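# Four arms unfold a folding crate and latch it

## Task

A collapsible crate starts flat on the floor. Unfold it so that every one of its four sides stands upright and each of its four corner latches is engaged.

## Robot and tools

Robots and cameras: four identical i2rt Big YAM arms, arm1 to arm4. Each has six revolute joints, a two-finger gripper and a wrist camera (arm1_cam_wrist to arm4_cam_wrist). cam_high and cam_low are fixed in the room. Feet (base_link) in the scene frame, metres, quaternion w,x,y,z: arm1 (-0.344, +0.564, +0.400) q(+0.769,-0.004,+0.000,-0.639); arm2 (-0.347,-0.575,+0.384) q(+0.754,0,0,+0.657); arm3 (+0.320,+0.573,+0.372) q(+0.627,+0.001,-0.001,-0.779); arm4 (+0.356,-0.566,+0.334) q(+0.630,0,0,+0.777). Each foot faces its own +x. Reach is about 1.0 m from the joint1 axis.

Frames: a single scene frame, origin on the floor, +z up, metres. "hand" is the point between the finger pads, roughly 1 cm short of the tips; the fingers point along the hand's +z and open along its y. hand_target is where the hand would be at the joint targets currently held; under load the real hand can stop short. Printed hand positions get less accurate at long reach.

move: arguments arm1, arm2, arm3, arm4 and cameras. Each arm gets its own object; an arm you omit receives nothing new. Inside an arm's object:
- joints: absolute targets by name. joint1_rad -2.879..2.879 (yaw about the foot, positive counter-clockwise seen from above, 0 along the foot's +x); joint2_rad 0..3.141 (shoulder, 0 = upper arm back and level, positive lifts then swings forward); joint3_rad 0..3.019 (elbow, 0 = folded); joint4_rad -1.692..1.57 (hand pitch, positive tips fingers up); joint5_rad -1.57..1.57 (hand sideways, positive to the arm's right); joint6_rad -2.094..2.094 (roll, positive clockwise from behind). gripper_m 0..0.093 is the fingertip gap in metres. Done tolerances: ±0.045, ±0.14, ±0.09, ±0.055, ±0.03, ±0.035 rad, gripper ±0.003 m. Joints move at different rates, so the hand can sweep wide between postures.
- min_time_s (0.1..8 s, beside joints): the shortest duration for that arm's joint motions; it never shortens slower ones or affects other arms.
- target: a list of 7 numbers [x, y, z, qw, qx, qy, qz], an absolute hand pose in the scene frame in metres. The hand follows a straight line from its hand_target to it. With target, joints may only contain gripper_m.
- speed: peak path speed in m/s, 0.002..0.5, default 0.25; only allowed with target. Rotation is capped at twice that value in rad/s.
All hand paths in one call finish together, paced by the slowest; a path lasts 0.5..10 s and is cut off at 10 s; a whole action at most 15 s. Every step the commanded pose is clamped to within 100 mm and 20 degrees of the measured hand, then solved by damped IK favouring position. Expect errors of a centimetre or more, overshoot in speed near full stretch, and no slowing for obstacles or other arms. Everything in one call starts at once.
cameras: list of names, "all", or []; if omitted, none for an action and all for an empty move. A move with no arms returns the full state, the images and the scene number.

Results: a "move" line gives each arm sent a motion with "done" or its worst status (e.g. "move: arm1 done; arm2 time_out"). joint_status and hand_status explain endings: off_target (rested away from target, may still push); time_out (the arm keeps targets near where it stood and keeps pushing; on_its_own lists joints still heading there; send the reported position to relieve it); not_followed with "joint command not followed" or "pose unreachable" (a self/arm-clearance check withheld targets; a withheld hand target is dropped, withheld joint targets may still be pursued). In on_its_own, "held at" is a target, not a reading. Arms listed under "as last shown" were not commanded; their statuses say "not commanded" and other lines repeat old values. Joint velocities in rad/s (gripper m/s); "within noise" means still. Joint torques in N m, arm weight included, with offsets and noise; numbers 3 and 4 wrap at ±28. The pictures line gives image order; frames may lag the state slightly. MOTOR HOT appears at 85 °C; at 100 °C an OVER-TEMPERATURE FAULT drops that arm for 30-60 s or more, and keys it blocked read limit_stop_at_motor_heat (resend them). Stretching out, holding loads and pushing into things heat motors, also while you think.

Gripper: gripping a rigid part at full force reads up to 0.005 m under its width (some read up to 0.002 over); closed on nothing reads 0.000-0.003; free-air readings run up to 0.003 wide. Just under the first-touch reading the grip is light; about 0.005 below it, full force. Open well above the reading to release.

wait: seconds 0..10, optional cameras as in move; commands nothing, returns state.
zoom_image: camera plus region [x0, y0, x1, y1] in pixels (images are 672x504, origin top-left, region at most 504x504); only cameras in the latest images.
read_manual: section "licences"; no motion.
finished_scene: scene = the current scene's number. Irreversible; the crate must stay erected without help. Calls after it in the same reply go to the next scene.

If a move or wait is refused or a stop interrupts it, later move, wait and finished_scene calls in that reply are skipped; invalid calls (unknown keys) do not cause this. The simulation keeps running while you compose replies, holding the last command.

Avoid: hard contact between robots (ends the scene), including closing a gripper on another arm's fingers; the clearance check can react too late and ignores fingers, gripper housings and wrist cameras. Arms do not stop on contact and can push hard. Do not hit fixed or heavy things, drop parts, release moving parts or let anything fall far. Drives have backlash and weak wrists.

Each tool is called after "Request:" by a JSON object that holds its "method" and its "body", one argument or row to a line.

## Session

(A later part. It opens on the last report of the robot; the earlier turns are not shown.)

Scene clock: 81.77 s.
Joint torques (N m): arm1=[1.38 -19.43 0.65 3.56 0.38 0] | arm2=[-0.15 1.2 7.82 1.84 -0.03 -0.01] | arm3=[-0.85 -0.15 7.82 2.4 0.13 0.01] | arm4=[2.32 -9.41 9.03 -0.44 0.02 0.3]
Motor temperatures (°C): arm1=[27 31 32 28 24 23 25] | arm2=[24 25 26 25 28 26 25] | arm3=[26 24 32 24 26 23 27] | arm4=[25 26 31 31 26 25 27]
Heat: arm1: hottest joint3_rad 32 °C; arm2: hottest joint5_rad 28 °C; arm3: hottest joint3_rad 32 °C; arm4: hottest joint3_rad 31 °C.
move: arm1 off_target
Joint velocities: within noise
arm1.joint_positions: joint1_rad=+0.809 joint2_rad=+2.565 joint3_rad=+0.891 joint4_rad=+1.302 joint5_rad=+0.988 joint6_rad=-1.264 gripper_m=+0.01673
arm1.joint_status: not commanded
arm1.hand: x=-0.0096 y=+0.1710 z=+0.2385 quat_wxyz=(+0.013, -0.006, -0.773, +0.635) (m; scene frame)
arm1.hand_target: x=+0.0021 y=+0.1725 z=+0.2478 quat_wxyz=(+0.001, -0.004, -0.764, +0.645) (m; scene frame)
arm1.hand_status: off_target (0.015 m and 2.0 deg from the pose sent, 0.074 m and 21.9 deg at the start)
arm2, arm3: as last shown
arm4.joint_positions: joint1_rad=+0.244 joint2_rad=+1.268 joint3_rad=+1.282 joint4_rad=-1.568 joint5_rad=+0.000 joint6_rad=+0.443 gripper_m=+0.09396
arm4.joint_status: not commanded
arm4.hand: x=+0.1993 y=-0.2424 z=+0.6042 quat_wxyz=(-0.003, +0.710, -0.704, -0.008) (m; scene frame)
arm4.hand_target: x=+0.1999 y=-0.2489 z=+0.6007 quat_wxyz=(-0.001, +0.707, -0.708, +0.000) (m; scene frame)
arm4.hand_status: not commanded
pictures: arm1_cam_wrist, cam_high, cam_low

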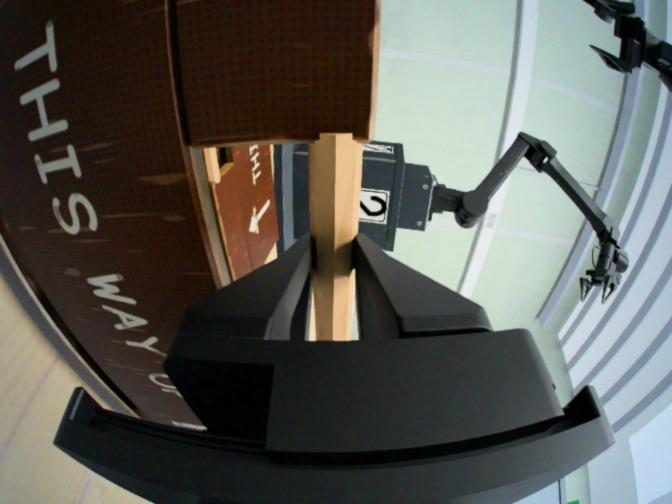

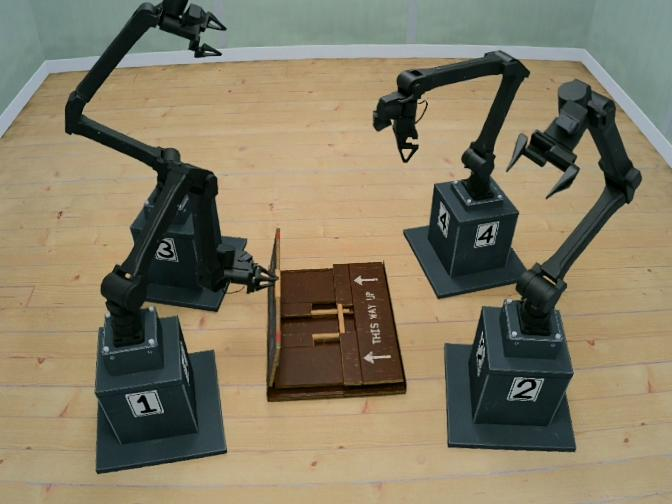

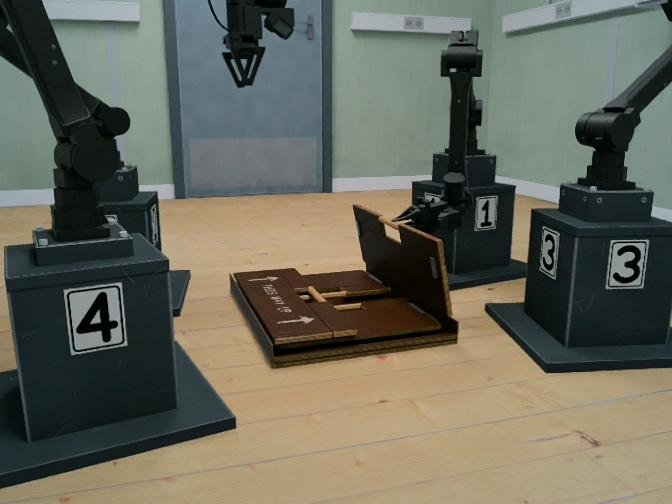

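Request:
{"method": "move", "body": {
  "arm1": {"target":[0.005,0.21,0.251,0,0,0.707,-0.707],"speed":0.08},
  "cameras": ["arm1_cam_wrist","cam_low","cam_high"]
}}

Request:
{"method": "zoom_image", "body": {
  "camera": "cam_low",
  "region": [220, 180, 480, 375]
}}

Request:
{"method": "zoom_image", "body": {
  "camera": "cam_high",
  "region": [240, 220, 420, 410]
}}

Scene clock: 84.27 s.
Joint torques (N m): arm1=[2.84 -19.55 0.01 3.04 0.52 -0.04] | arm2=[-0.09 1.26 7.8 1.83 -0.04 -0.01] | arm3=[-0.91 0.03 7.87 2.33 0.15 0] | arm4=[2.26 -9.41 9.03 -0.44 0.01 0.3]
Motor temperatures (°C): arm1=[27 31 32 28 23 23 25] | arm2=[24 25 26 25 28 26 25] | arm3=[26 24 32 24 26 23 27] | arm4=[25 26 31 31 26 25 27]
Heat: arm1: hottest joint3_rad 32 °C; arm2: hottest joint5_rad 28 °C; arm3: hottest joint3_rad 32 °C; arm4: hottest joint3_rad 31 °C.
move: arm1 off_target
Joint velocities: within noise
arm1.joint_positions: joint1_rad=+0.884 joint2_rad=+2.648 joint3_rad=+0.899 joint4_rad=+1.542 joint5_rad=+1.113 joint6_rad=-1.393 gripper_m=+0.01673
arm1.joint_status: not commanded
arm1.hand: x=-0.0105 y=+0.2012 z=+0.2430 quat_wxyz=(+0.023, -0.014, -0.736, +0.676) (m; scene frame)
arm1.hand_target: x=+0.0050 y=+0.2091 z=+0.2510 quat_wxyz=(+0.008, -0.009, -0.730, +0.683) (m; scene frame)
arm1.hand_status: off_target (0.019 m and 5.8 deg from the pose sent, 0.043 m and 11.3 deg at the start; a joint's target at an end of its range on 27 of 47 steps)
arm2, arm3, arm4: as last shown
pictures: arm1_cam_wrist, cam_high, cam_low

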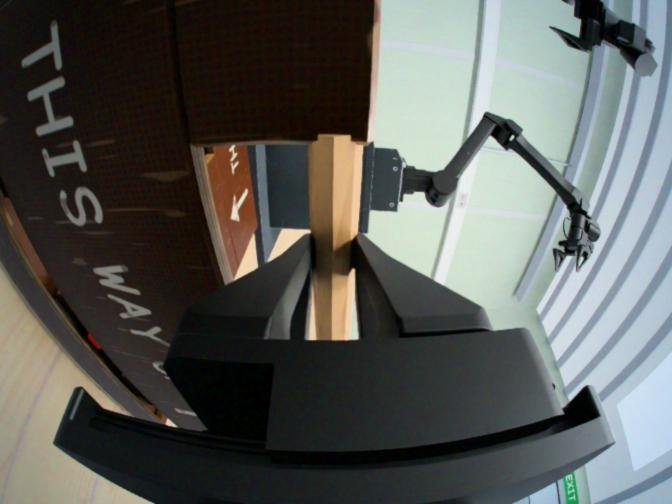

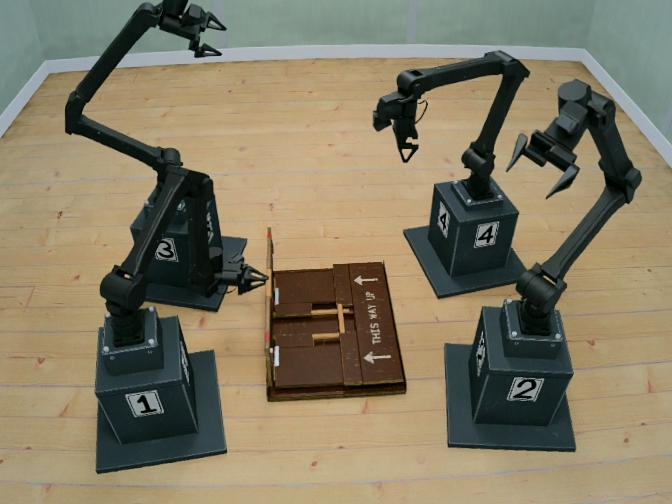

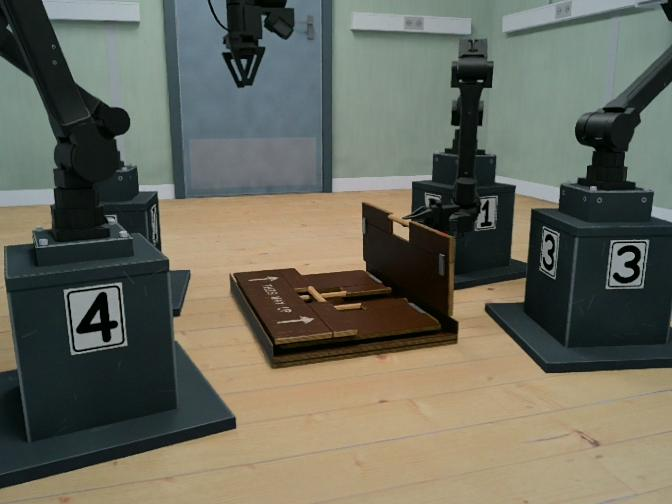

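Scaled by 1.938 from the camera's 672x504 image, which has a finer 960x720 frame.

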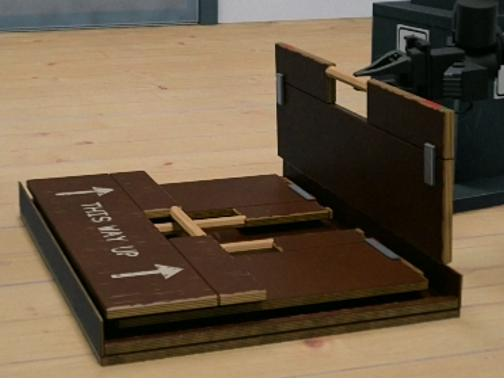

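Scaled by 2.653 from the camera's 672x504 image, which has a finer 960x720 frame.

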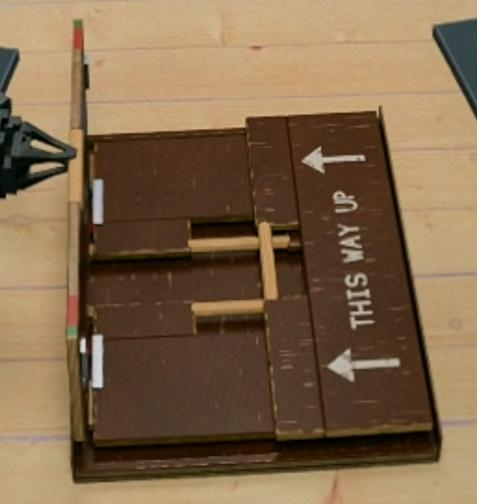

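Request:
{"method": "move", "body": {
  "arm4": {"target":[-0.02,-0.025,0.25,0,1,0,0],"speed":0.25,"joints":{"gripper_m":0.05}}
}}

Request:
{"method": "move", "body": {
  "arm4": {"target":[-0.03,-0.02,0.125,0,1,0,0],"speed":0.2},
  "cameras": ["arm4_cam_wrist"]
}}

Request:
{"method": "zoom_image", "body": {
  "camera": "arm4_cam_wrist",
  "region": [170, 50, 580, 350]
}}

Scene clock: 92.20 s.
Joint torques (N m): arm1=[2.32 -19.31 -0.12 3.15 0.48 -0.03] | arm2=[-0.15 1.2 7.8 1.83 -0.04 -0.02] | arm3=[-0.73 0.03 7.83 2.4 0.12 0] | arm4=[2.43 -20.78 12.07 -0.54 -0.23 -0.11]
Motor temperatures (°C): arm1=[27 31 31 28 23 23 26] | arm2=[24 25 26 25 28 26 25] | arm3=[26 24 32 24 26 23 27] | arm4=[25 26 31 31 26 25 27]
Heat: arm1: hottest joint2_rad 31 °C; arm2: hottest joint5_rad 28 °C; arm3: hottest joint3_rad 32 °C; arm4: hottest joint3_rad 31 °C.
move: arm4 off_target
Joint velocities: within noise
arm1, arm2, arm3: as last shown
arm4.joint_positions: joint1_rad=+0.401 joint2_rad=+2.292 joint3_rad=+1.727 joint4_rad=-1.012 joint5_rad=+0.013 joint6_rad=-0.938 gripper_m=+0.05007
arm4.joint_status: all done
arm4.hand: x=-0.0098 y=-0.0366 z=+0.2518 quat_wxyz=(-0.001, +1.000, -0.012, +0.007) (m; scene frame)
arm4.hand_target: x=-0.0206 y=-0.0304 z=+0.2481 quat_wxyz=(-0.003, +1.000, +0.001, +0.005) (m; scene frame)
arm4.hand_status: off_target (0.016 m and 1.6 deg from the pose sent, 0.470 m and 89.5 deg at the start)
pictures: none

Scene clock: 93.77 s.
Joint torques (N m): arm1=[1.49 -18.73 0.05 3.22 0.48 -0.02] | arm2=[-0.09 1.26 7.8 1.81 -0.04 -0.01] | arm3=[-0.5 -0.32 7.99 2.36 0.11 0.01] | arm4=[2.49 -22.83 10.61 0.09 -0.23 -0.09]
Motor temperatures (°C): arm1=[27 31 31 28 23 23 26] | arm2=[24 25 26 25 28 26 25] | arm3=[26 24 32 24 26 23 27] | arm4=[25 27 31 31 26 25 27]
Heat: arm1: hottest joint2_rad 31 °C; arm2: hottest joint5_rad 28 °C; arm3: hottest joint3_rad 32 °C; arm4: hottest joint3_rad 31 °C.
move: arm4 off_target
Joint velocities: within noise
arm1, arm2, arm3: as last shown
arm4.joint_positions: joint1_rad=+0.393 joint2_rad=+2.532 joint3_rad=+1.816 joint4_rad=-0.877 joint5_rad=+0.004 joint6_rad=-0.938 gripper_m=+0.05007
arm4.joint_status: not commanded
arm4.hand: x=-0.0128 y=-0.0264 z=+0.1276 quat_wxyz=(+0.008, +1.000, -0.016, +0.008) (m; scene frame)
arm4.hand_target: x=-0.0249 y=-0.0183 z=+0.1256 quat_wxyz=(-0.001, +1.000, -0.004, +0.000) (m; scene frame)
arm4.hand_status: off_target (0.019 m and 2.2 deg from the pose sent, 0.129 m and 1.6 deg at the start)
pictures: arm4_cam_wrist

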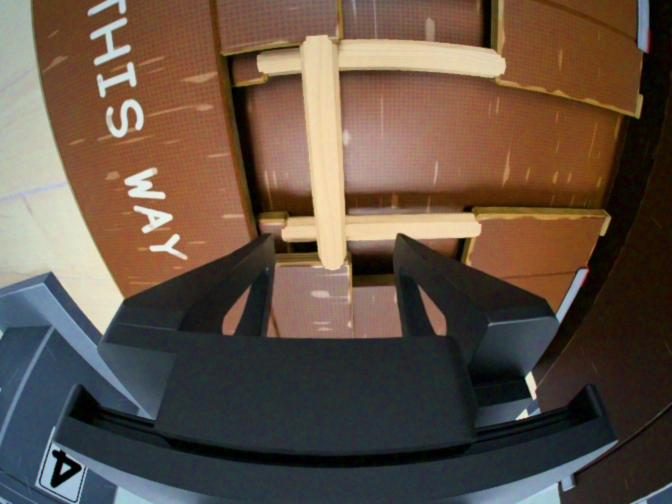

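Scaled by 1.229 from the camera's 672x504 image, which has a finer 960x720 frame.

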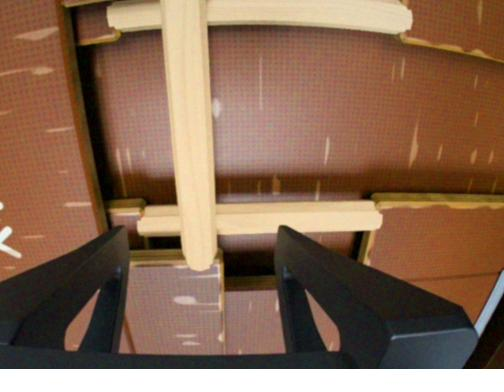

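Request:
{"method": "move", "body": {
  "arm4": {"target":[-0.034,-0.025,0.052,0,1,0.0,0],"speed":0.1},
  "cameras": ["arm4_cam_wrist"]
}}

Scene clock: 98.20 s.
Joint torques (N m): arm1=[2.84 -19.49 0.01 3.3 0.46 0] | arm2=[-0.09 1.26 7.82 1.81 -0.04 -0.01] | arm3=[-0.91 -0.15 7.86 2.39 0.11 0.04] | arm4=[2.2 -22.3 10.28 0.21 -0.23 0]
Motor temperatures (°C): arm1=[27 31 31 28 23 23 26] | arm2=[24 25 26 25 28 26 25] | arm3=[26 24 32 24 26 23 27] | arm4=[25 27 31 31 26 25 27]
Heat: arm1: hottest joint2_rad 31 °C; arm2: hottest joint5_rad 28 °C; arm3: hottest joint3_rad 32 °C; arm4: hottest joint3_rad 31 °C.
move: arm4 off_target
Joint velocities: within noise
arm1, arm2, arm3: as last shown
arm4.joint_positions: joint1_rad=+0.416 joint2_rad=+2.668 joint3_rad=+1.885 joint4_rad=-0.805 joint5_rad=+0.002 joint6_rad=-0.938 gripper_m=+0.05007
arm4.joint_status: not commanded
arm4.hand: x=-0.0267 y=-0.0334 z=+0.0597 quat_wxyz=(+0.007, +1.000, -0.005, +0.006) (m; scene frame)
arm4.hand_target: x=-0.0371 y=-0.0285 z=+0.0523 quat_wxyz=(+0.000, +1.000, +0.003, +0.000) (m; scene frame)
arm4.hand_status: off_target (0.013 m and 1.1 deg from the pose sent, 0.079 m and 2.2 deg at the start)
pictures: arm4_cam_wrist

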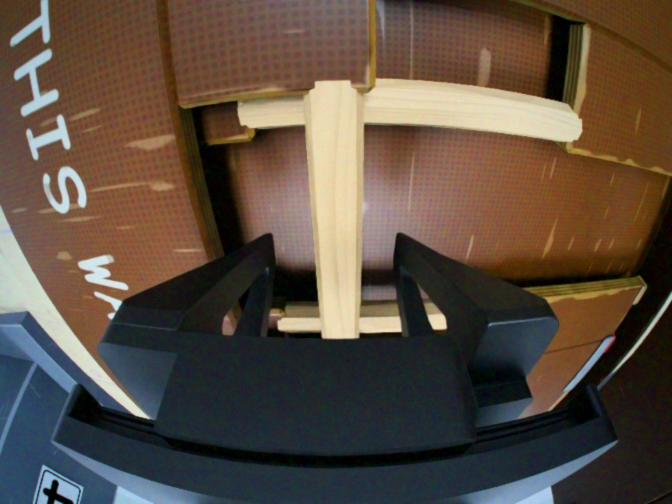

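Request:
{"method": "move", "body": {
  "arm4": {"joints":{"gripper_m":0.012}},
  "cameras": ["arm4_cam_wrist"]
}}

Scene clock: 99.50 s.
Joint torques (N m): arm1=[2.2 -19.49 -0.01 3.25 0.49 -0.03] | arm2=[-0.03 1.26 7.82 1.81 -0.04 -0.01] | arm3=[-0.91 -0.09 7.76 2.35 0.15 0.02] | arm4=[2.37 -22.36 10.17 0.17 -0.2 0.04]
Motor temperatures (°C): arm1=[27 31 31 28 23 23 26] | arm2=[24 25 26 25 28 26 25] | arm3=[26 24 32 24 26 23 27] | arm4=[25 27 31 31 26 25 27]
Heat: arm1: hottest joint2_rad 31 °C; arm2: hottest joint5_rad 28 °C; arm3: hottest joint3_rad 32 °C; arm4: hottest joint3_rad 31 °C.
move: arm4 off_target
Joint velocities: within noise
arm1: as last shown
arm2.joint_positions: joint1_rad=+0.742 joint2_rad=+0.634 joint3_rad=+1.438 joint4_rad=-1.211 joint5_rad=-0.133 joint6_rad=-0.320 gripper_m=+0.09396
arm2.joint_status: not commanded
arm2.hand: x=-0.5071 y=-0.3840 z=+0.9710 quat_wxyz=(-0.284, +0.802, -0.229, -0.472) (m; scene frame)
arm2.hand_target: x=-0.5054 y=-0.3866 z=+0.9838 quat_wxyz=(-0.292, +0.795, -0.226, -0.481) (m; scene frame)
arm2.hand_status: not commanded
arm3.joint_positions: joint1_rad=+0.368 joint2_rad=+0.623 joint3_rad=+1.401 joint4_rad=-1.238 joint5_rad=-0.070 joint6_rad=+0.635 gripper_m=+0.09396
arm3.joint_status: not commanded
arm3.hand: x=+0.3681 y=+0.3300 z=+0.9365 quat_wxyz=(-0.499, -0.717, -0.455, +0.173) (m; scene frame)
arm3.hand_target: x=+0.3677 y=+0.3328 z=+0.9460 quat_wxyz=(-0.508, -0.712, -0.452, +0.176) (m; scene frame)
arm3.hand_status: not commanded
arm4.joint_positions: joint1_rad=+0.413 joint2_rad=+2.668 joint3_rad=+1.885 joint4_rad=-0.804 joint5_rad=+0.002 joint6_rad=-0.950 gripper_m=+0.01678
arm4.joint_status: gripper_m off_target (ended at +0.01681, target +0.01200)
arm4.hand: x=-0.0253 y=-0.0319 z=+0.0597 quat_wxyz=(+0.006, +1.000, +0.000, +0.005) (m; scene frame)
arm4.hand_target: x=-0.0352 y=-0.0273 z=+0.0521 quat_wxyz=(+0.000, +1.000, +0.006, +0.000) (m; scene frame)
arm4.hand_status: not commanded
pictures: arm4_cam_wrist

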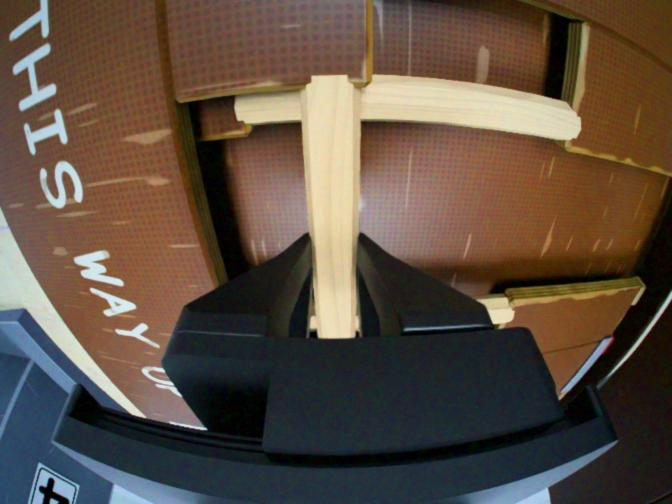

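Request:
{"method": "move", "body": {
  "arm4": {"target":[-0.035,-0.0305,0.122,-0.1736,0.9848,0,0],"speed":0.1}
}}

Request:
{"method": "move", "body": {
  "arm4": {"target":[-0.035,-0.064,0.177,-0.342,0.9397,0,0],"speed":0.12}
}}

Request:
{"method": "move", "body": {
  "arm4": {"target":[-0.035,-0.118,0.227,-0.5,0.866,0,0],"speed":0.12}
}}

Request:
{"method": "move", "body": {
  "arm4": {"target":[-0.035,-0.182,0.251,-0.643,0.766,0,0],"speed":0.12},
  "cameras": ["arm4_cam_wrist","cam_high"]
}}

Scene clock: 104.23 s.
Joint torques (N m): arm1=[2.43 -19.31 0.09 3.28 0.48 -0.01] | arm2=[-0.09 1.32 7.8 1.83 -0.04 -0.01] | arm3=[-0.73 0.21 7.79 2.43 0.1 0.01] | arm4=[2.37 -24.29 6.27 1.48 0.53 0.3]
Motor temperatures (°C): arm1=[27 31 31 28 23 23 26] | arm2=[24 25 26 25 27 26 25] | arm3=[26 24 32 24 26 23 27] | arm4=[25 28 31 31 26 25 27]
Heat: arm1: hottest joint2_rad 31 °C; arm2: hottest joint5_rad 27 °C; arm3: hottest joint3_rad 32 °C; arm4: hottest joint3_rad 31 °C.
move: arm4 off_target
Joint velocities: within noise
arm1, arm2, arm3: as last shown
arm4.joint_positions: joint1_rad=+0.470 joint2_rad=+2.472 joint3_rad=+1.564 joint4_rad=-0.431 joint5_rad=+0.195 joint6_rad=-0.923 gripper_m=+0.01674
arm4.joint_status: not commanded
arm4.hand: x=-0.0264 y=-0.0366 z=+0.1076 quat_wxyz=(-0.150, +0.989, +0.003, +0.005) (m; scene frame)
arm4.hand_target: x=-0.0348 y=-0.0301 z=+0.1211 quat_wxyz=(-0.170, +0.985, -0.003, -0.002) (m; scene frame)
arm4.hand_status: off_target (0.018 m and 2.8 deg from the pose sent, 0.063 m and 20.7 deg at the start)
pictures: none

Scene clock: 106.40 s.
Joint torques (N m): arm1=[2.26 -18.9 0.01 3.19 0.48 -0.07] | arm2=[-0.09 1.26 7.82 1.84 -0.04 -0.01] | arm3=[-0.5 0.5 7.91 2.32 0.11 -0.01] | arm4=[2.67 -21.25 5.56 2.11 0.72 0.13]
Motor temperatures (°C): arm1=[27 31 31 28 23 23 26] | arm2=[24 25 26 25 27 26 25] | arm3=[26 24 32 24 26 23 27] | arm4=[25 28 31 31 26 25 27]
Heat: arm1: hottest joint2_rad 31 °C; arm2: hottest joint5_rad 27 °C; arm3: hottest joint3_rad 32 °C; arm4: hottest joint3_rad 31 °C.
move: arm4 off_target
Joint velocities: within noise
arm1, arm2, arm3: as last shown
arm4.joint_positions: joint1_rad=+0.563 joint2_rad=+2.306 joint3_rad=+1.254 joint4_rad=-0.018 joint5_rad=+0.456 joint6_rad=-0.917 gripper_m=+0.01668
arm4.joint_status: not commanded
arm4.hand: x=-0.0252 y=-0.0634 z=+0.1665 quat_wxyz=(-0.326, +0.945, -0.001, +0.008) (m; scene frame)
arm4.hand_target: x=-0.0329 y=-0.0618 z=+0.1769 quat_wxyz=(-0.342, +0.940, +0.000, +0.002) (m; scene frame)
arm4.hand_status: off_target (0.014 m and 2.2 deg from the pose sent, 0.075 m and 22.7 deg at the start)
pictures: none

Scene clock: 108.60 s.
Joint torques (N m): arm1=[2.26 -18.96 0.06 3.36 0.43 -0.04] | arm2=[-0.09 1.26 7.82 1.81 -0.04 -0.01] | arm3=[-0.62 0.32 7.92 2.26 0.11 0.02] | arm4=[3.08 -19.08 4.6 2.43 0.55 -0.09]
Motor temperatures (°C): arm1=[27 31 30 28 23 23 26] | arm2=[24 25 26 25 27 26 25] | arm3=[26 24 32 24 26 23 27] | arm4=[25 28 31 31 26 25 27]
Heat: arm1: hottest joint2_rad 31 °C; arm2: hottest joint5_rad 27 °C; arm3: hottest joint3_rad 32 °C; arm4: hottest joint3_rad 31 °C.
move: arm4 off_target
Joint velocities: within noise
arm1, arm2, arm3: as last shown
arm4.joint_positions: joint1_rad=+0.695 joint2_rad=+2.242 joint3_rad=+1.012 joint4_rad=+0.434 joint5_rad=+0.752 joint6_rad=-0.969 gripper_m=+0.01663
arm4.joint_status: not commanded
arm4.hand: x=-0.0248 y=-0.1140 z=+0.2156 quat_wxyz=(-0.489, +0.872, -0.008, +0.008) (m; scene frame)
arm4.hand_target: x=-0.0359 y=-0.1163 z=+0.2276 quat_wxyz=(-0.501, +0.865, +0.001, +0.001) (m; scene frame)
arm4.hand_status: off_target (0.016 m and 1.9 deg from the pose sent, 0.082 m and 22.0 deg at the start)
pictures: none

Scene clock: 110.97 s.
Joint torques (N m): arm1=[2.14 -19.02 -0.01 3.28 0.46 -0.04] | arm2=[-0.09 1.32 7.82 1.83 -0.04 -0.01] | arm3=[-0.67 -0.09 7.84 2.48 0.12 0.02] | arm4=[3.25 -17.38 3.18 3.03 0.31 -0.3]
Motor temperatures (°C): arm1=[27 31 30 28 23 23 26] | arm2=[24 25 26 25 27 26 25] | arm3=[26 24 32 24 26 23 27] | arm4=[25 28 31 31 27 25 27]
Heat: arm1: hottest joint2_rad 31 °C; arm2: hottest joint5_rad 27 °C; arm3: hottest joint3_rad 32 °C; arm4: hottest joint3_rad 31 °C.
move: arm4 off_target
Joint velocities: within noise
arm1.joint_positions: joint1_rad=+0.884 joint2_rad=+2.648 joint3_rad=+0.899 joint4_rad=+1.542 joint5_rad=+1.113 joint6_rad=-1.393 gripper_m=+0.01673
arm1.joint_status: not commanded
arm1.hand: x=-0.0105 y=+0.2012 z=+0.2430 quat_wxyz=(+0.023, -0.014, -0.736, +0.676) (m; scene frame)
arm1.hand_target: x=+0.0050 y=+0.2091 z=+0.2510 quat_wxyz=(+0.008, -0.009, -0.730, +0.683) (m; scene frame)
arm1.hand_status: not commanded
arm2, arm3: as last shown
arm4.joint_positions: joint1_rad=+0.844 joint2_rad=+2.355 joint3_rad=+0.879 joint4_rad=+1.078 joint5_rad=+1.041 joint6_rad=-1.217 gripper_m=+0.01664
arm4.joint_status: not commanded
arm4.hand: x=-0.0233 y=-0.1762 z=+0.2417 quat_wxyz=(-0.634, +0.773, -0.011, +0.006) (m; scene frame)
arm4.hand_target: x=-0.0357 y=-0.1804 z=+0.2518 quat_wxyz=(-0.644, +0.765, -0.002, -0.001) (m; scene frame)
arm4.hand_status: off_target (0.016 m and 2.0 deg from the pose sent, 0.077 m and 21.5 deg at the start)
pictures: arm4_cam_wrist, cam_high

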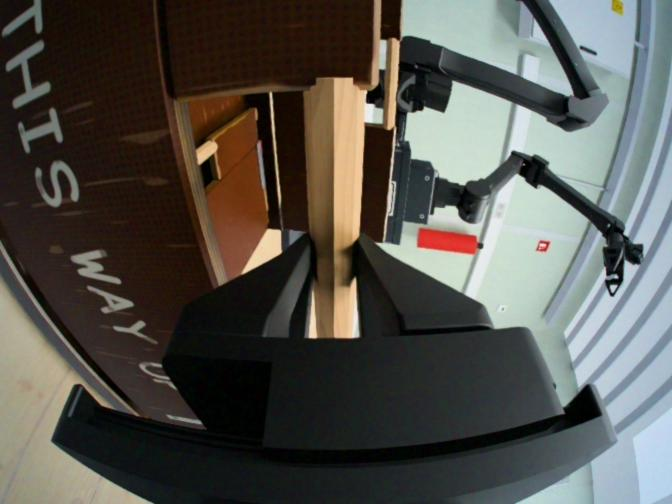

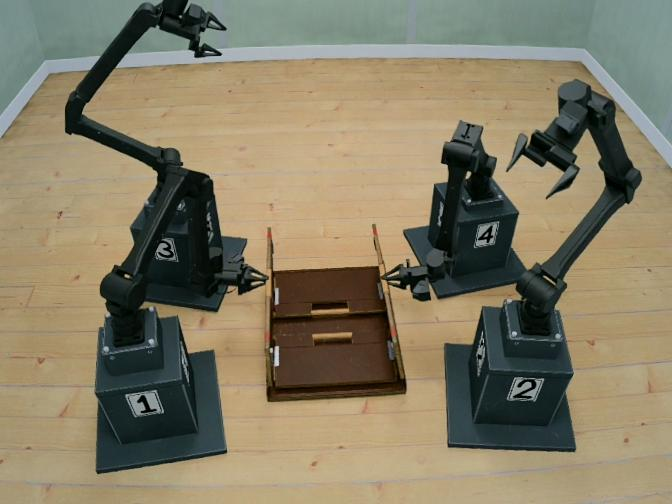

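Request:
{"method": "move", "body": {
  "arm4": {"target":[-0.037,-0.224,0.256,-0.707,0.707,0,0],"speed":0.08},
  "arm1": {"target":[0.005,0.222,0.251,0,0,0.73,-0.683],"speed":0.08},
  "cameras": ["arm4_cam_wrist","cam_high","cam_low"]
}}

Request:
{"method": "zoom_image", "body": {
  "camera": "cam_high",
  "region": [240, 220, 420, 410]
}}

Request:
{"method": "zoom_image", "body": {
  "camera": "cam_low",
  "region": [220, 180, 480, 375]
}}

Scene clock: 114.20 s.
Joint torques (N m): arm1=[3.96 -19.43 -1.13 3.28 0.15 0.11] | arm2=[-0.09 1.26 7.8 1.81 -0.04 -0.01] | arm3=[-1.03 0.32 7.8 2.44 0.09 -0.01] | arm4=[3.9 -17.08 2.4 2.82 0.1 -0.42]
Motor temperatures (°C): arm1=[27 31 30 28 23 23 26] | arm2=[24 25 26 25 27 26 25] | arm3=[26 24 32 24 26 23 27] | arm4=[25 28 30 31 27 25 27]
Heat: arm1: hottest joint2_rad 31 °C; arm2: hottest joint5_rad 27 °C; arm3: hottest joint3_rad 32 °C; arm4: hottest joint4_rad 31 °C.
move: arm1 off_target; arm4 off_target
Joint velocities: within noise
arm1.joint_positions: joint1_rad=+0.899 joint2_rad=+2.648 joint3_rad=+0.893 joint4_rad=+1.545 joint5_rad=+1.129 joint6_rad=-1.391 gripper_m=+0.01673
arm1.joint_status: not commanded
arm1.hand: x=-0.0099 y=+0.2076 z=+0.2435 quat_wxyz=(+0.024, -0.014, -0.736, +0.677) (m; scene frame)
arm1.hand_target: x=+0.0055 y=+0.2209 z=+0.2514 quat_wxyz=(+0.002, -0.006, -0.732, +0.681) (m; scene frame)
arm1.hand_status: off_target (0.022 m and 3.3 deg from the pose sent, 0.027 m and 3.3 deg at the start; a joint's target at an end of its range on 51 of 54 steps)
arm2, arm3: as last shown
arm4.joint_positions: joint1_rad=+0.930 joint2_rad=+2.490 joint3_rad=+0.875 joint4_rad=+1.525 joint5_rad=+1.165 joint6_rad=-1.481 gripper_m=+0.01665
arm4.joint_status: not commanded
arm4.hand: x=-0.0213 y=-0.2152 z=+0.2459 quat_wxyz=(-0.694, +0.719, -0.013, +0.007) (m; scene frame)
arm4.hand_target: x=-0.0374 y=-0.2231 z=+0.2566 quat_wxyz=(-0.702, +0.712, -0.001, +0.001) (m; scene frame)
arm4.hand_status: off_target (0.021 m and 2.7 deg from the pose sent, 0.052 m and 11.4 deg at the start; a joint's target at an end of its range on 20 of 54 steps)
pictures: arm4_cam_wrist, cam_high, cam_low

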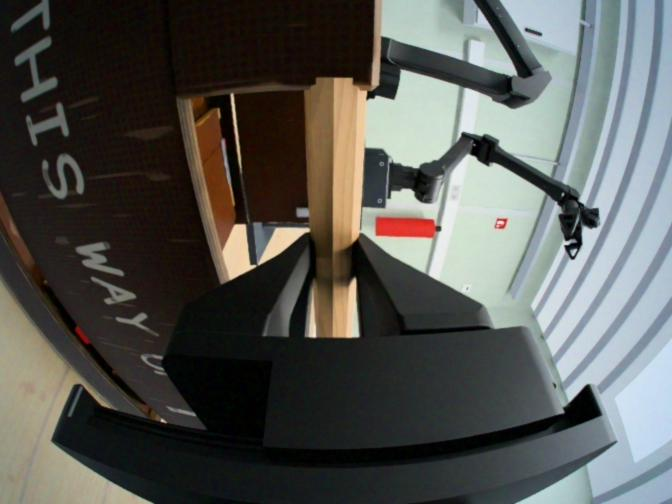

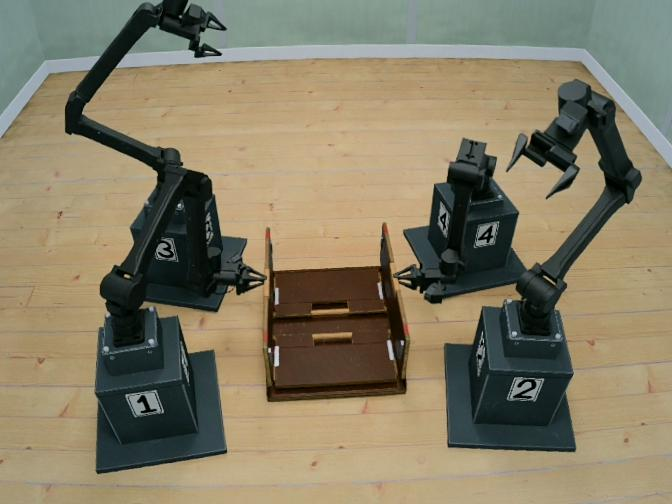

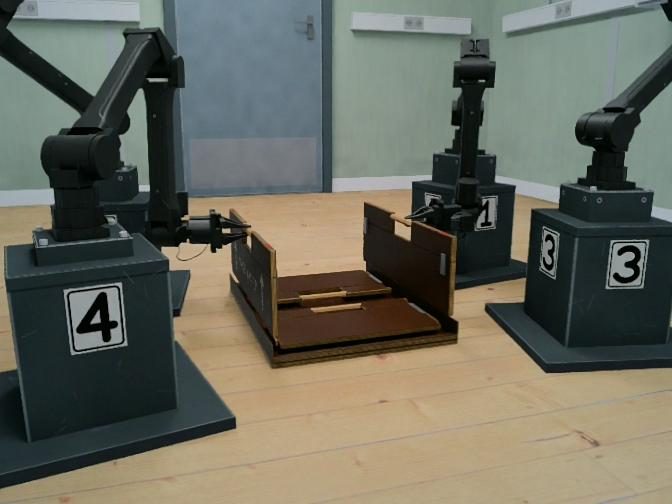

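Scaled by 2.653 from the camera's 672x504 image, which has a finer 960x720 frame.

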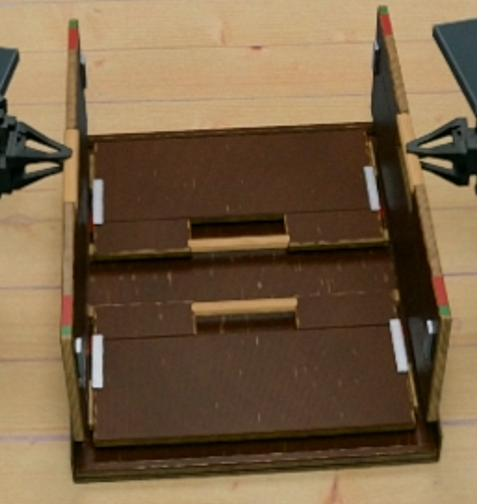

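Scaled by 1.938 from the camera's 672x504 image, which has a finer 960x720 frame.

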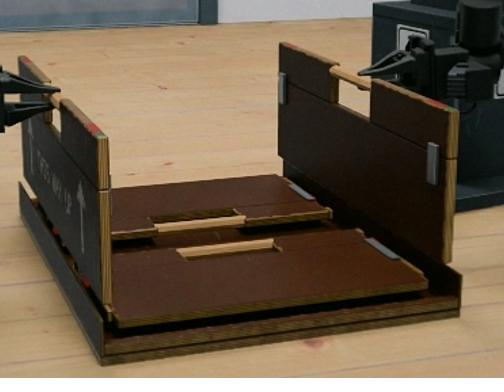

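Request:
{"method": "move", "body": {
  "arm2": {"target":[-0.06,0.005,0.30,0,0.7071,-0.7071,0],"speed":0.25,"joints":{"gripper_m":0.046}},
  "cameras": ["arm2_cam_wrist","cam_high","cam_low"]
}}

Scene clock: 126.33 s.
Joint torques (N m): arm1=[2.49 -19.6 -1.03 3.02 0.18 0.15] | arm2=[-0.38 -23.18 8.75 0.05 0.08 0.07] | arm3=[-0.91 -0.03 7.71 2.29 0.11 0.02] | arm4=[3.9 -17.08 2.4 2.86 0.1 -0.41]
Motor temperatures (°C): arm1=[27 31 30 28 23 23 26] | arm2=[24 25 26 25 27 26 25] | arm3=[26 24 32 24 26 23 27] | arm4=[25 29 30 31 26 25 28]
Heat: arm1: hottest joint2_rad 31 °C; arm2: hottest joint5_rad 27 °C; arm3: hottest joint3_rad 32 °C; arm4: hottest joint4_rad 31 °C.
move: arm2 off_target
Joint velocities: within noise
arm1, arm3, arm4: as last shown
arm2.joint_positions: joint1_rad=-0.319 joint2_rad=+2.295 joint3_rad=+1.683 joint4_rad=-1.007 joint5_rad=-0.007 joint6_rad=-0.470 gripper_m=+0.04613
arm2.joint_status: all done
arm2.hand: x=-0.0726 y=-0.0140 z=+0.2864 quat_wxyz=(+0.024, +0.712, -0.702, +0.004) (m; scene frame)
arm2.hand_target: x=-0.0620 y=-0.0016 z=+0.2979 quat_wxyz=(+0.009, +0.707, -0.707, +0.001) (m; scene frame)
arm2.hand_status: off_target (0.026 m and 2.9 deg from the pose sent, 0.895 m and 86.3 deg at the start)
pictures: arm2_cam_wrist, cam_high, cam_low

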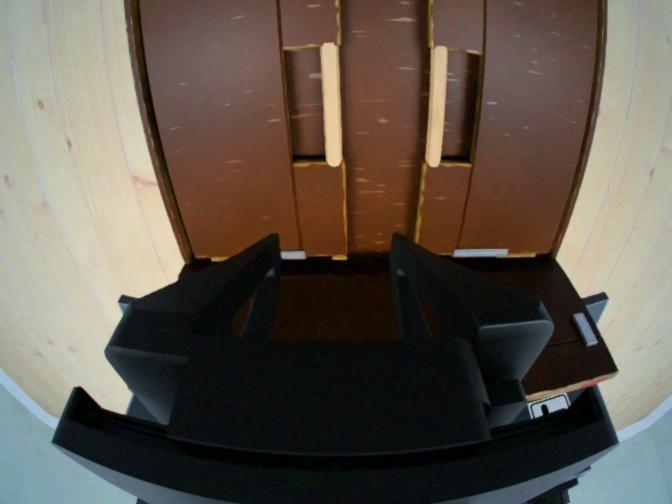

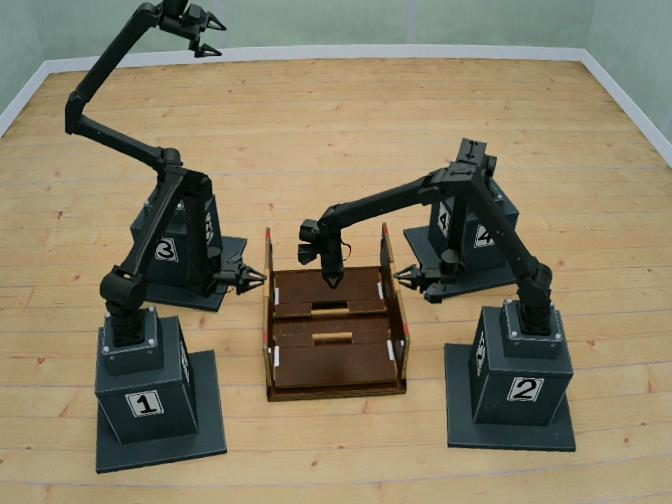

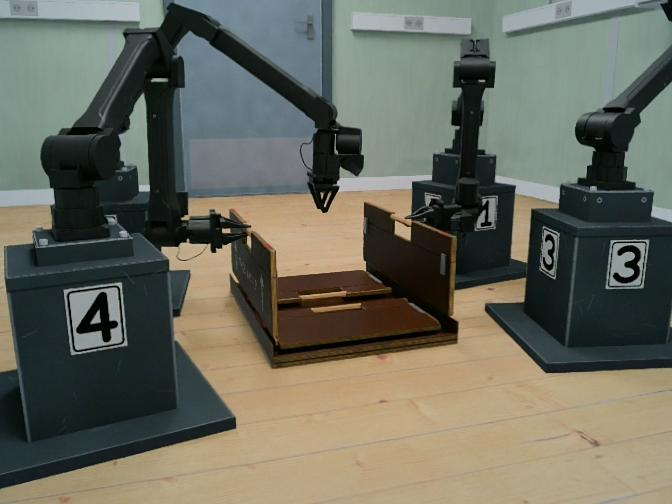

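Request:
{"method": "move", "body": {
  "arm2": {"target":[-0.07,0.005,0.11,0,0.7071,-0.7071,0],"speed":0.2},
  "cameras": ["arm2_cam_wrist"]
}}

Scene clock: 131.00 s.
Joint torques (N m): arm1=[3.14 -19.19 -1.05 2.96 0.21 0.12] | arm2=[0.62 -24.35 7.1 0.66 0.09 0.07] | arm3=[-0.62 -0.15 7.86 2.25 0.1 0.02] | arm4=[3.96 -17.08 2.4 2.86 0.1 -0.41]
Motor temperatures (°C): arm1=[27 31 30 28 23 23 26] | arm2=[24 26 27 25 27 26 25] | arm3=[26 24 32 24 26 23 27] | arm4=[25 29 29 31 26 25 28]
Heat: arm1: hottest joint2_rad 31 °C; arm2: hottest joint3_rad 27 °C; arm3: hottest joint3_rad 32 °C; arm4: hottest joint4_rad 31 °C.
move: arm2 off_target
Joint velocities: within noise
arm1, arm3, arm4: as last shown
arm2.joint_positions: joint1_rad=-0.316 joint2_rad=+2.624 joint3_rad=+1.756 joint4_rad=-0.745 joint5_rad=-0.004 joint6_rad=-0.460 gripper_m=+0.04613
arm2.joint_status: not commanded
arm2.hand: x=-0.0752 y=-0.0165 z=+0.1042 quat_wxyz=(+0.020, +0.709, -0.704, +0.005) (m; scene frame)
arm2.hand_target: x=-0.0711 y=+0.0030 z=+0.1108 quat_wxyz=(+0.000, +0.710, -0.705, +0.000) (m; scene frame)
arm2.hand_status: off_target (0.023 m and 2.4 deg from the pose sent, 0.177 m and 2.9 deg at the start)
pictures: arm2_cam_wrist

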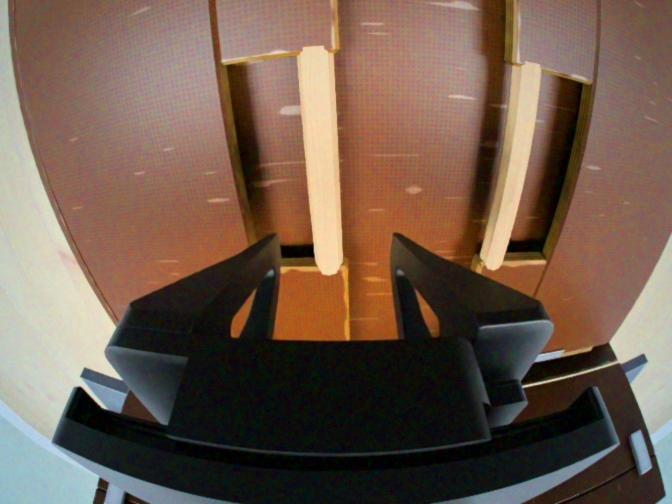

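Request:
{"method": "move", "body": {
  "arm2": {"target":[-0.077,0.0155,0.058,0,0.7071,-0.7071,0],"speed":0.1},
  "cameras": ["arm2_cam_wrist"]
}}

Scene clock: 134.27 s.
Joint torques (N m): arm1=[3.14 -19.02 -1.18 3.14 0.13 0.11] | arm2=[0.73 -24.82 6.98 0.53 0.09 0.07] | arm3=[-0.79 0.56 7.8 2.44 0.13 -0.02] | arm4=[3.96 -17.08 2.4 2.86 0.1 -0.41]
Motor temperatures (°C): arm1=[27 31 30 28 23 23 26] | arm2=[24 26 27 25 27 26 25] | arm3=[26 24 32 24 26 23 27] | arm4=[25 29 29 31 26 25 28]
Heat: arm1: hottest joint2_rad 31 °C; arm2: hottest joint3_rad 27 °C; arm3: hottest joint3_rad 32 °C; arm4: hottest joint4_rad 31 °C.
move: arm2 off_target
Joint velocities: within noise
arm1, arm4: as last shown
arm2.joint_positions: joint1_rad=-0.289 joint2_rad=+2.754 joint3_rad=+1.866 joint4_rad=-0.722 joint5_rad=-0.002 joint6_rad=-0.437 gripper_m=+0.04613
arm2.joint_status: not commanded
arm2.hand: x=-0.0869 y=-0.0015 z=+0.0511 quat_wxyz=(+0.018, +0.711, -0.703, +0.006) (m; scene frame)
arm2.hand_target: x=-0.0819 y=+0.0165 z=+0.0578 quat_wxyz=(+0.000, +0.710, -0.704, +0.001) (m; scene frame)
arm2.hand_status: off_target (0.021 m and 2.3 deg from the pose sent, 0.056 m and 2.4 deg at the start)
arm3.joint_positions: joint1_rad=+0.368 joint2_rad=+0.623 joint3_rad=+1.401 joint4_rad=-1.238 joint5_rad=-0.070 joint6_rad=+0.635 gripper_m=+0.09396
arm3.joint_status: not commanded
arm3.hand: x=+0.3681 y=+0.3300 z=+0.9365 quat_wxyz=(-0.499, -0.717, -0.455, +0.173) (m; scene frame)
arm3.hand_target: x=+0.3677 y=+0.3328 z=+0.9460 quat_wxyz=(-0.508, -0.712, -0.452, +0.176) (m; scene frame)
arm3.hand_status: not commanded
pictures: arm2_cam_wrist

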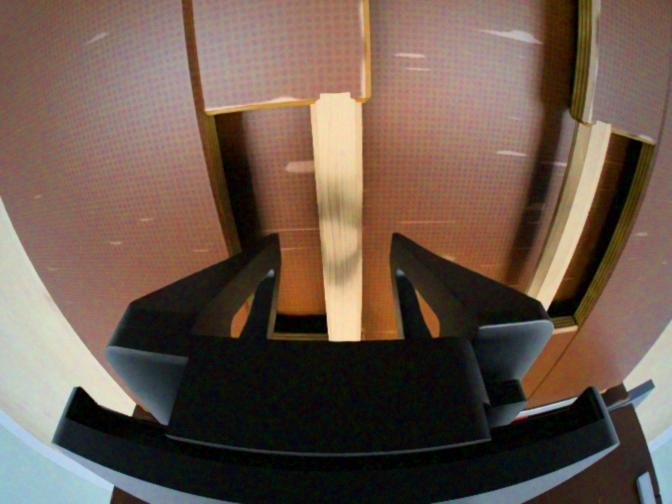

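Request:
{"method": "move", "body": {
  "arm2": {"target":[-0.077,0.0155,0.040,0,0.7071,-0.7071,0],"speed":0.06},
  "cameras": ["arm2_cam_wrist","cam_low"]
}}

Request:
{"method": "zoom_image", "body": {
  "camera": "cam_low",
  "region": [220, 180, 480, 375]
}}

Scene clock: 137.00 s.
Joint torques (N m): arm1=[2.78 -19.08 -0.99 3 0.19 0.14] | arm2=[-0.26 -24.47 7.01 0.68 0.05 0.06] | arm3=[-0.44 0.15 7.91 2.39 0.15 0.03] | arm4=[3.9 -17.08 2.4 2.86 0.1 -0.41]
Motor temperatures (°C): arm1=[27 31 29 28 23 23 26] | arm2=[24 27 27 25 27 26 25] | arm3=[26 24 33 24 26 23 27] | arm4=[25 29 29 31 26 25 28]
Heat: arm1: hottest joint2_rad 31 °C; arm2: hottest joint2_rad 27 °C; arm3: hottest joint3_rad 33 °C; arm4: hottest joint4_rad 31 °C.
move: arm2 off_target
Joint velocities: within noise
arm1, arm3, arm4: as last shown
arm2.joint_positions: joint1_rad=-0.290 joint2_rad=+2.788 joint3_rad=+1.898 joint4_rad=-0.716 joint5_rad=-0.002 joint6_rad=-0.437 gripper_m=+0.04613
arm2.joint_status: not commanded
arm2.hand: x=-0.0847 y=+0.0010 z=+0.0379 quat_wxyz=(+0.016, +0.711, -0.703, +0.005) (m; scene frame)
arm2.hand_target: x=-0.0761 y=+0.0154 z=+0.0407 quat_wxyz=(-0.001, +0.707, -0.707, +0.000) (m; scene frame)
arm2.hand_status: off_target (0.017 m and 2.0 deg from the pose sent, 0.023 m and 2.3 deg at the start)
pictures: arm2_cam_wrist, cam_low

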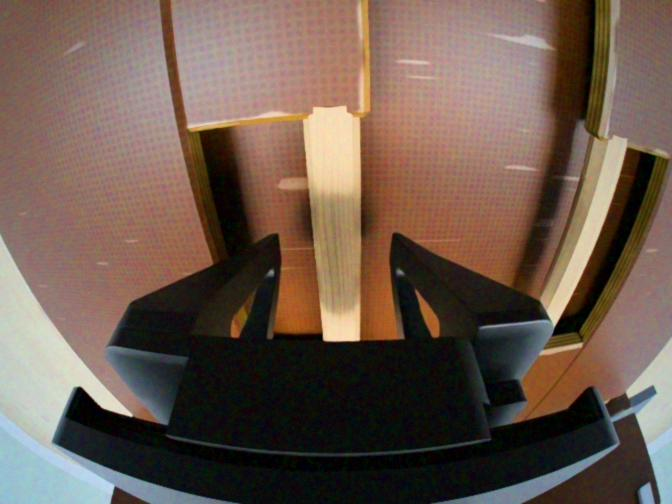

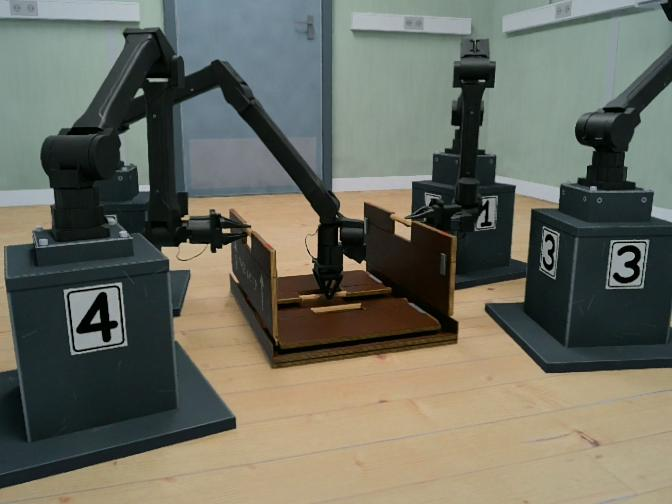

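Scaled by 1.938 from the camera's 672x504 image, which has a finer 960x720 frame.

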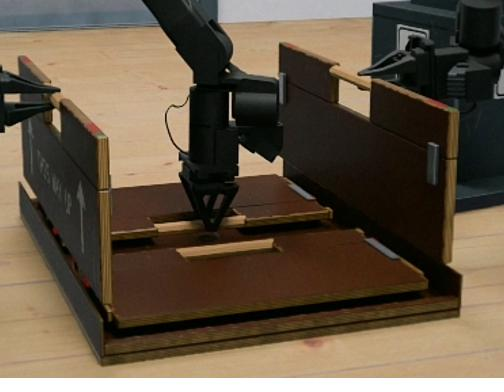

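Request:
{"method": "move", "body": {
  "arm2": {"target":[-0.078,0.014,0.034,0,0.7071,-0.7071,0],"speed":0.06}
}}

Request:
{"method": "move", "body": {
  "arm2": {"joints":{"gripper_m":0.013}},
  "cameras": ["arm2_cam_wrist"]
}}

Scene clock: 138.97 s.
Joint torques (N m): arm1=[2.9 -19.19 -1.09 3.07 0.19 0.11] | arm2=[-0.09 -24.23 7.05 0.7 0.05 0.07] | arm3=[-0.73 -0.09 7.79 2.45 0.11 0.02] | arm4=[3.96 -17.08 2.41 2.85 0.1 -0.41]
Motor temperatures (°C): arm1=[27 31 29 28 23 23 26] | arm2=[24 27 27 25 27 26 25] | arm3=[26 24 33 24 26 23 27] | arm4=[25 29 29 31 26 25 28]
Heat: arm1: hottest joint2_rad 31 °C; arm2: hottest joint2_rad 27 °C; arm3: hottest joint3_rad 33 °C; arm4: hottest joint4_rad 31 °C.
move: arm2 off_target
Joint velocities: within noise
arm1, arm3, arm4: as last shown
arm2.joint_positions: joint1_rad=-0.290 joint2_rad=+2.795 joint3_rad=+1.898 joint4_rad=-0.709 joint5_rad=-0.002 joint6_rad=-0.435 gripper_m=+0.04613
arm2.joint_status: not commanded
arm2.hand: x=-0.0856 y=-0.0010 z=+0.0332 quat_wxyz=(+0.017, +0.710, -0.704, +0.005) (m; scene frame)
arm2.hand_target: x=-0.0784 y=+0.0133 z=+0.0342 quat_wxyz=(+0.000, +0.707, -0.707, +0.000) (m; scene frame)
arm2.hand_status: off_target (0.017 m and 2.1 deg from the pose sent, 0.015 m and 2.0 deg at the start)
pictures: none

Scene clock: 139.80 s.
Joint torques (N m): arm1=[2.84 -19.43 -1.09 3.03 0.21 0.1] | arm2=[-0.09 -24.23 6.98 0.64 -0.13 0.13] | arm3=[-1.32 -0.21 7.88 2.48 0.13 0.02] | arm4=[3.96 -17.08 2.4 2.86 0.1 -0.41]
Motor temperatures (°C): arm1=[27 31 29 28 23 23 26] | arm2=[24 27 27 25 27 26 25] | arm3=[26 24 33 24 26 23 27] | arm4=[25 29 29 31 26 25 28]
Heat: arm1: hottest joint2_rad 31 °C; arm2: hottest joint2_rad 27 °C; arm3: hottest joint3_rad 33 °C; arm4: hottest joint4_rad 31 °C.
move: arm2 off_target
Joint velocities: within noise
arm1, arm3, arm4: as last shown
arm2.joint_positions: joint1_rad=-0.290 joint2_rad=+2.795 joint3_rad=+1.898 joint4_rad=-0.708 joint5_rad=+0.001 joint6_rad=-0.440 gripper_m=+0.01745
arm2.joint_status: gripper_m off_target (ended at +0.01747, target +0.01300)
arm2.hand: x=-0.0849 y=-0.0009 z=+0.0332 quat_wxyz=(+0.016, +0.712, -0.702, +0.006) (m; scene frame)
arm2.hand_target: x=-0.0787 y=+0.0131 z=+0.0342 quat_wxyz=(+0.001, +0.707, -0.708, +0.000) (m; scene frame)
arm2.hand_status: not commanded
pictures: arm2_cam_wrist

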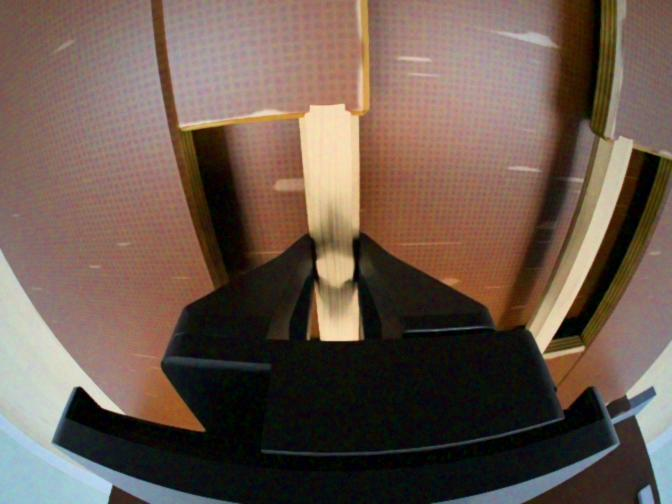

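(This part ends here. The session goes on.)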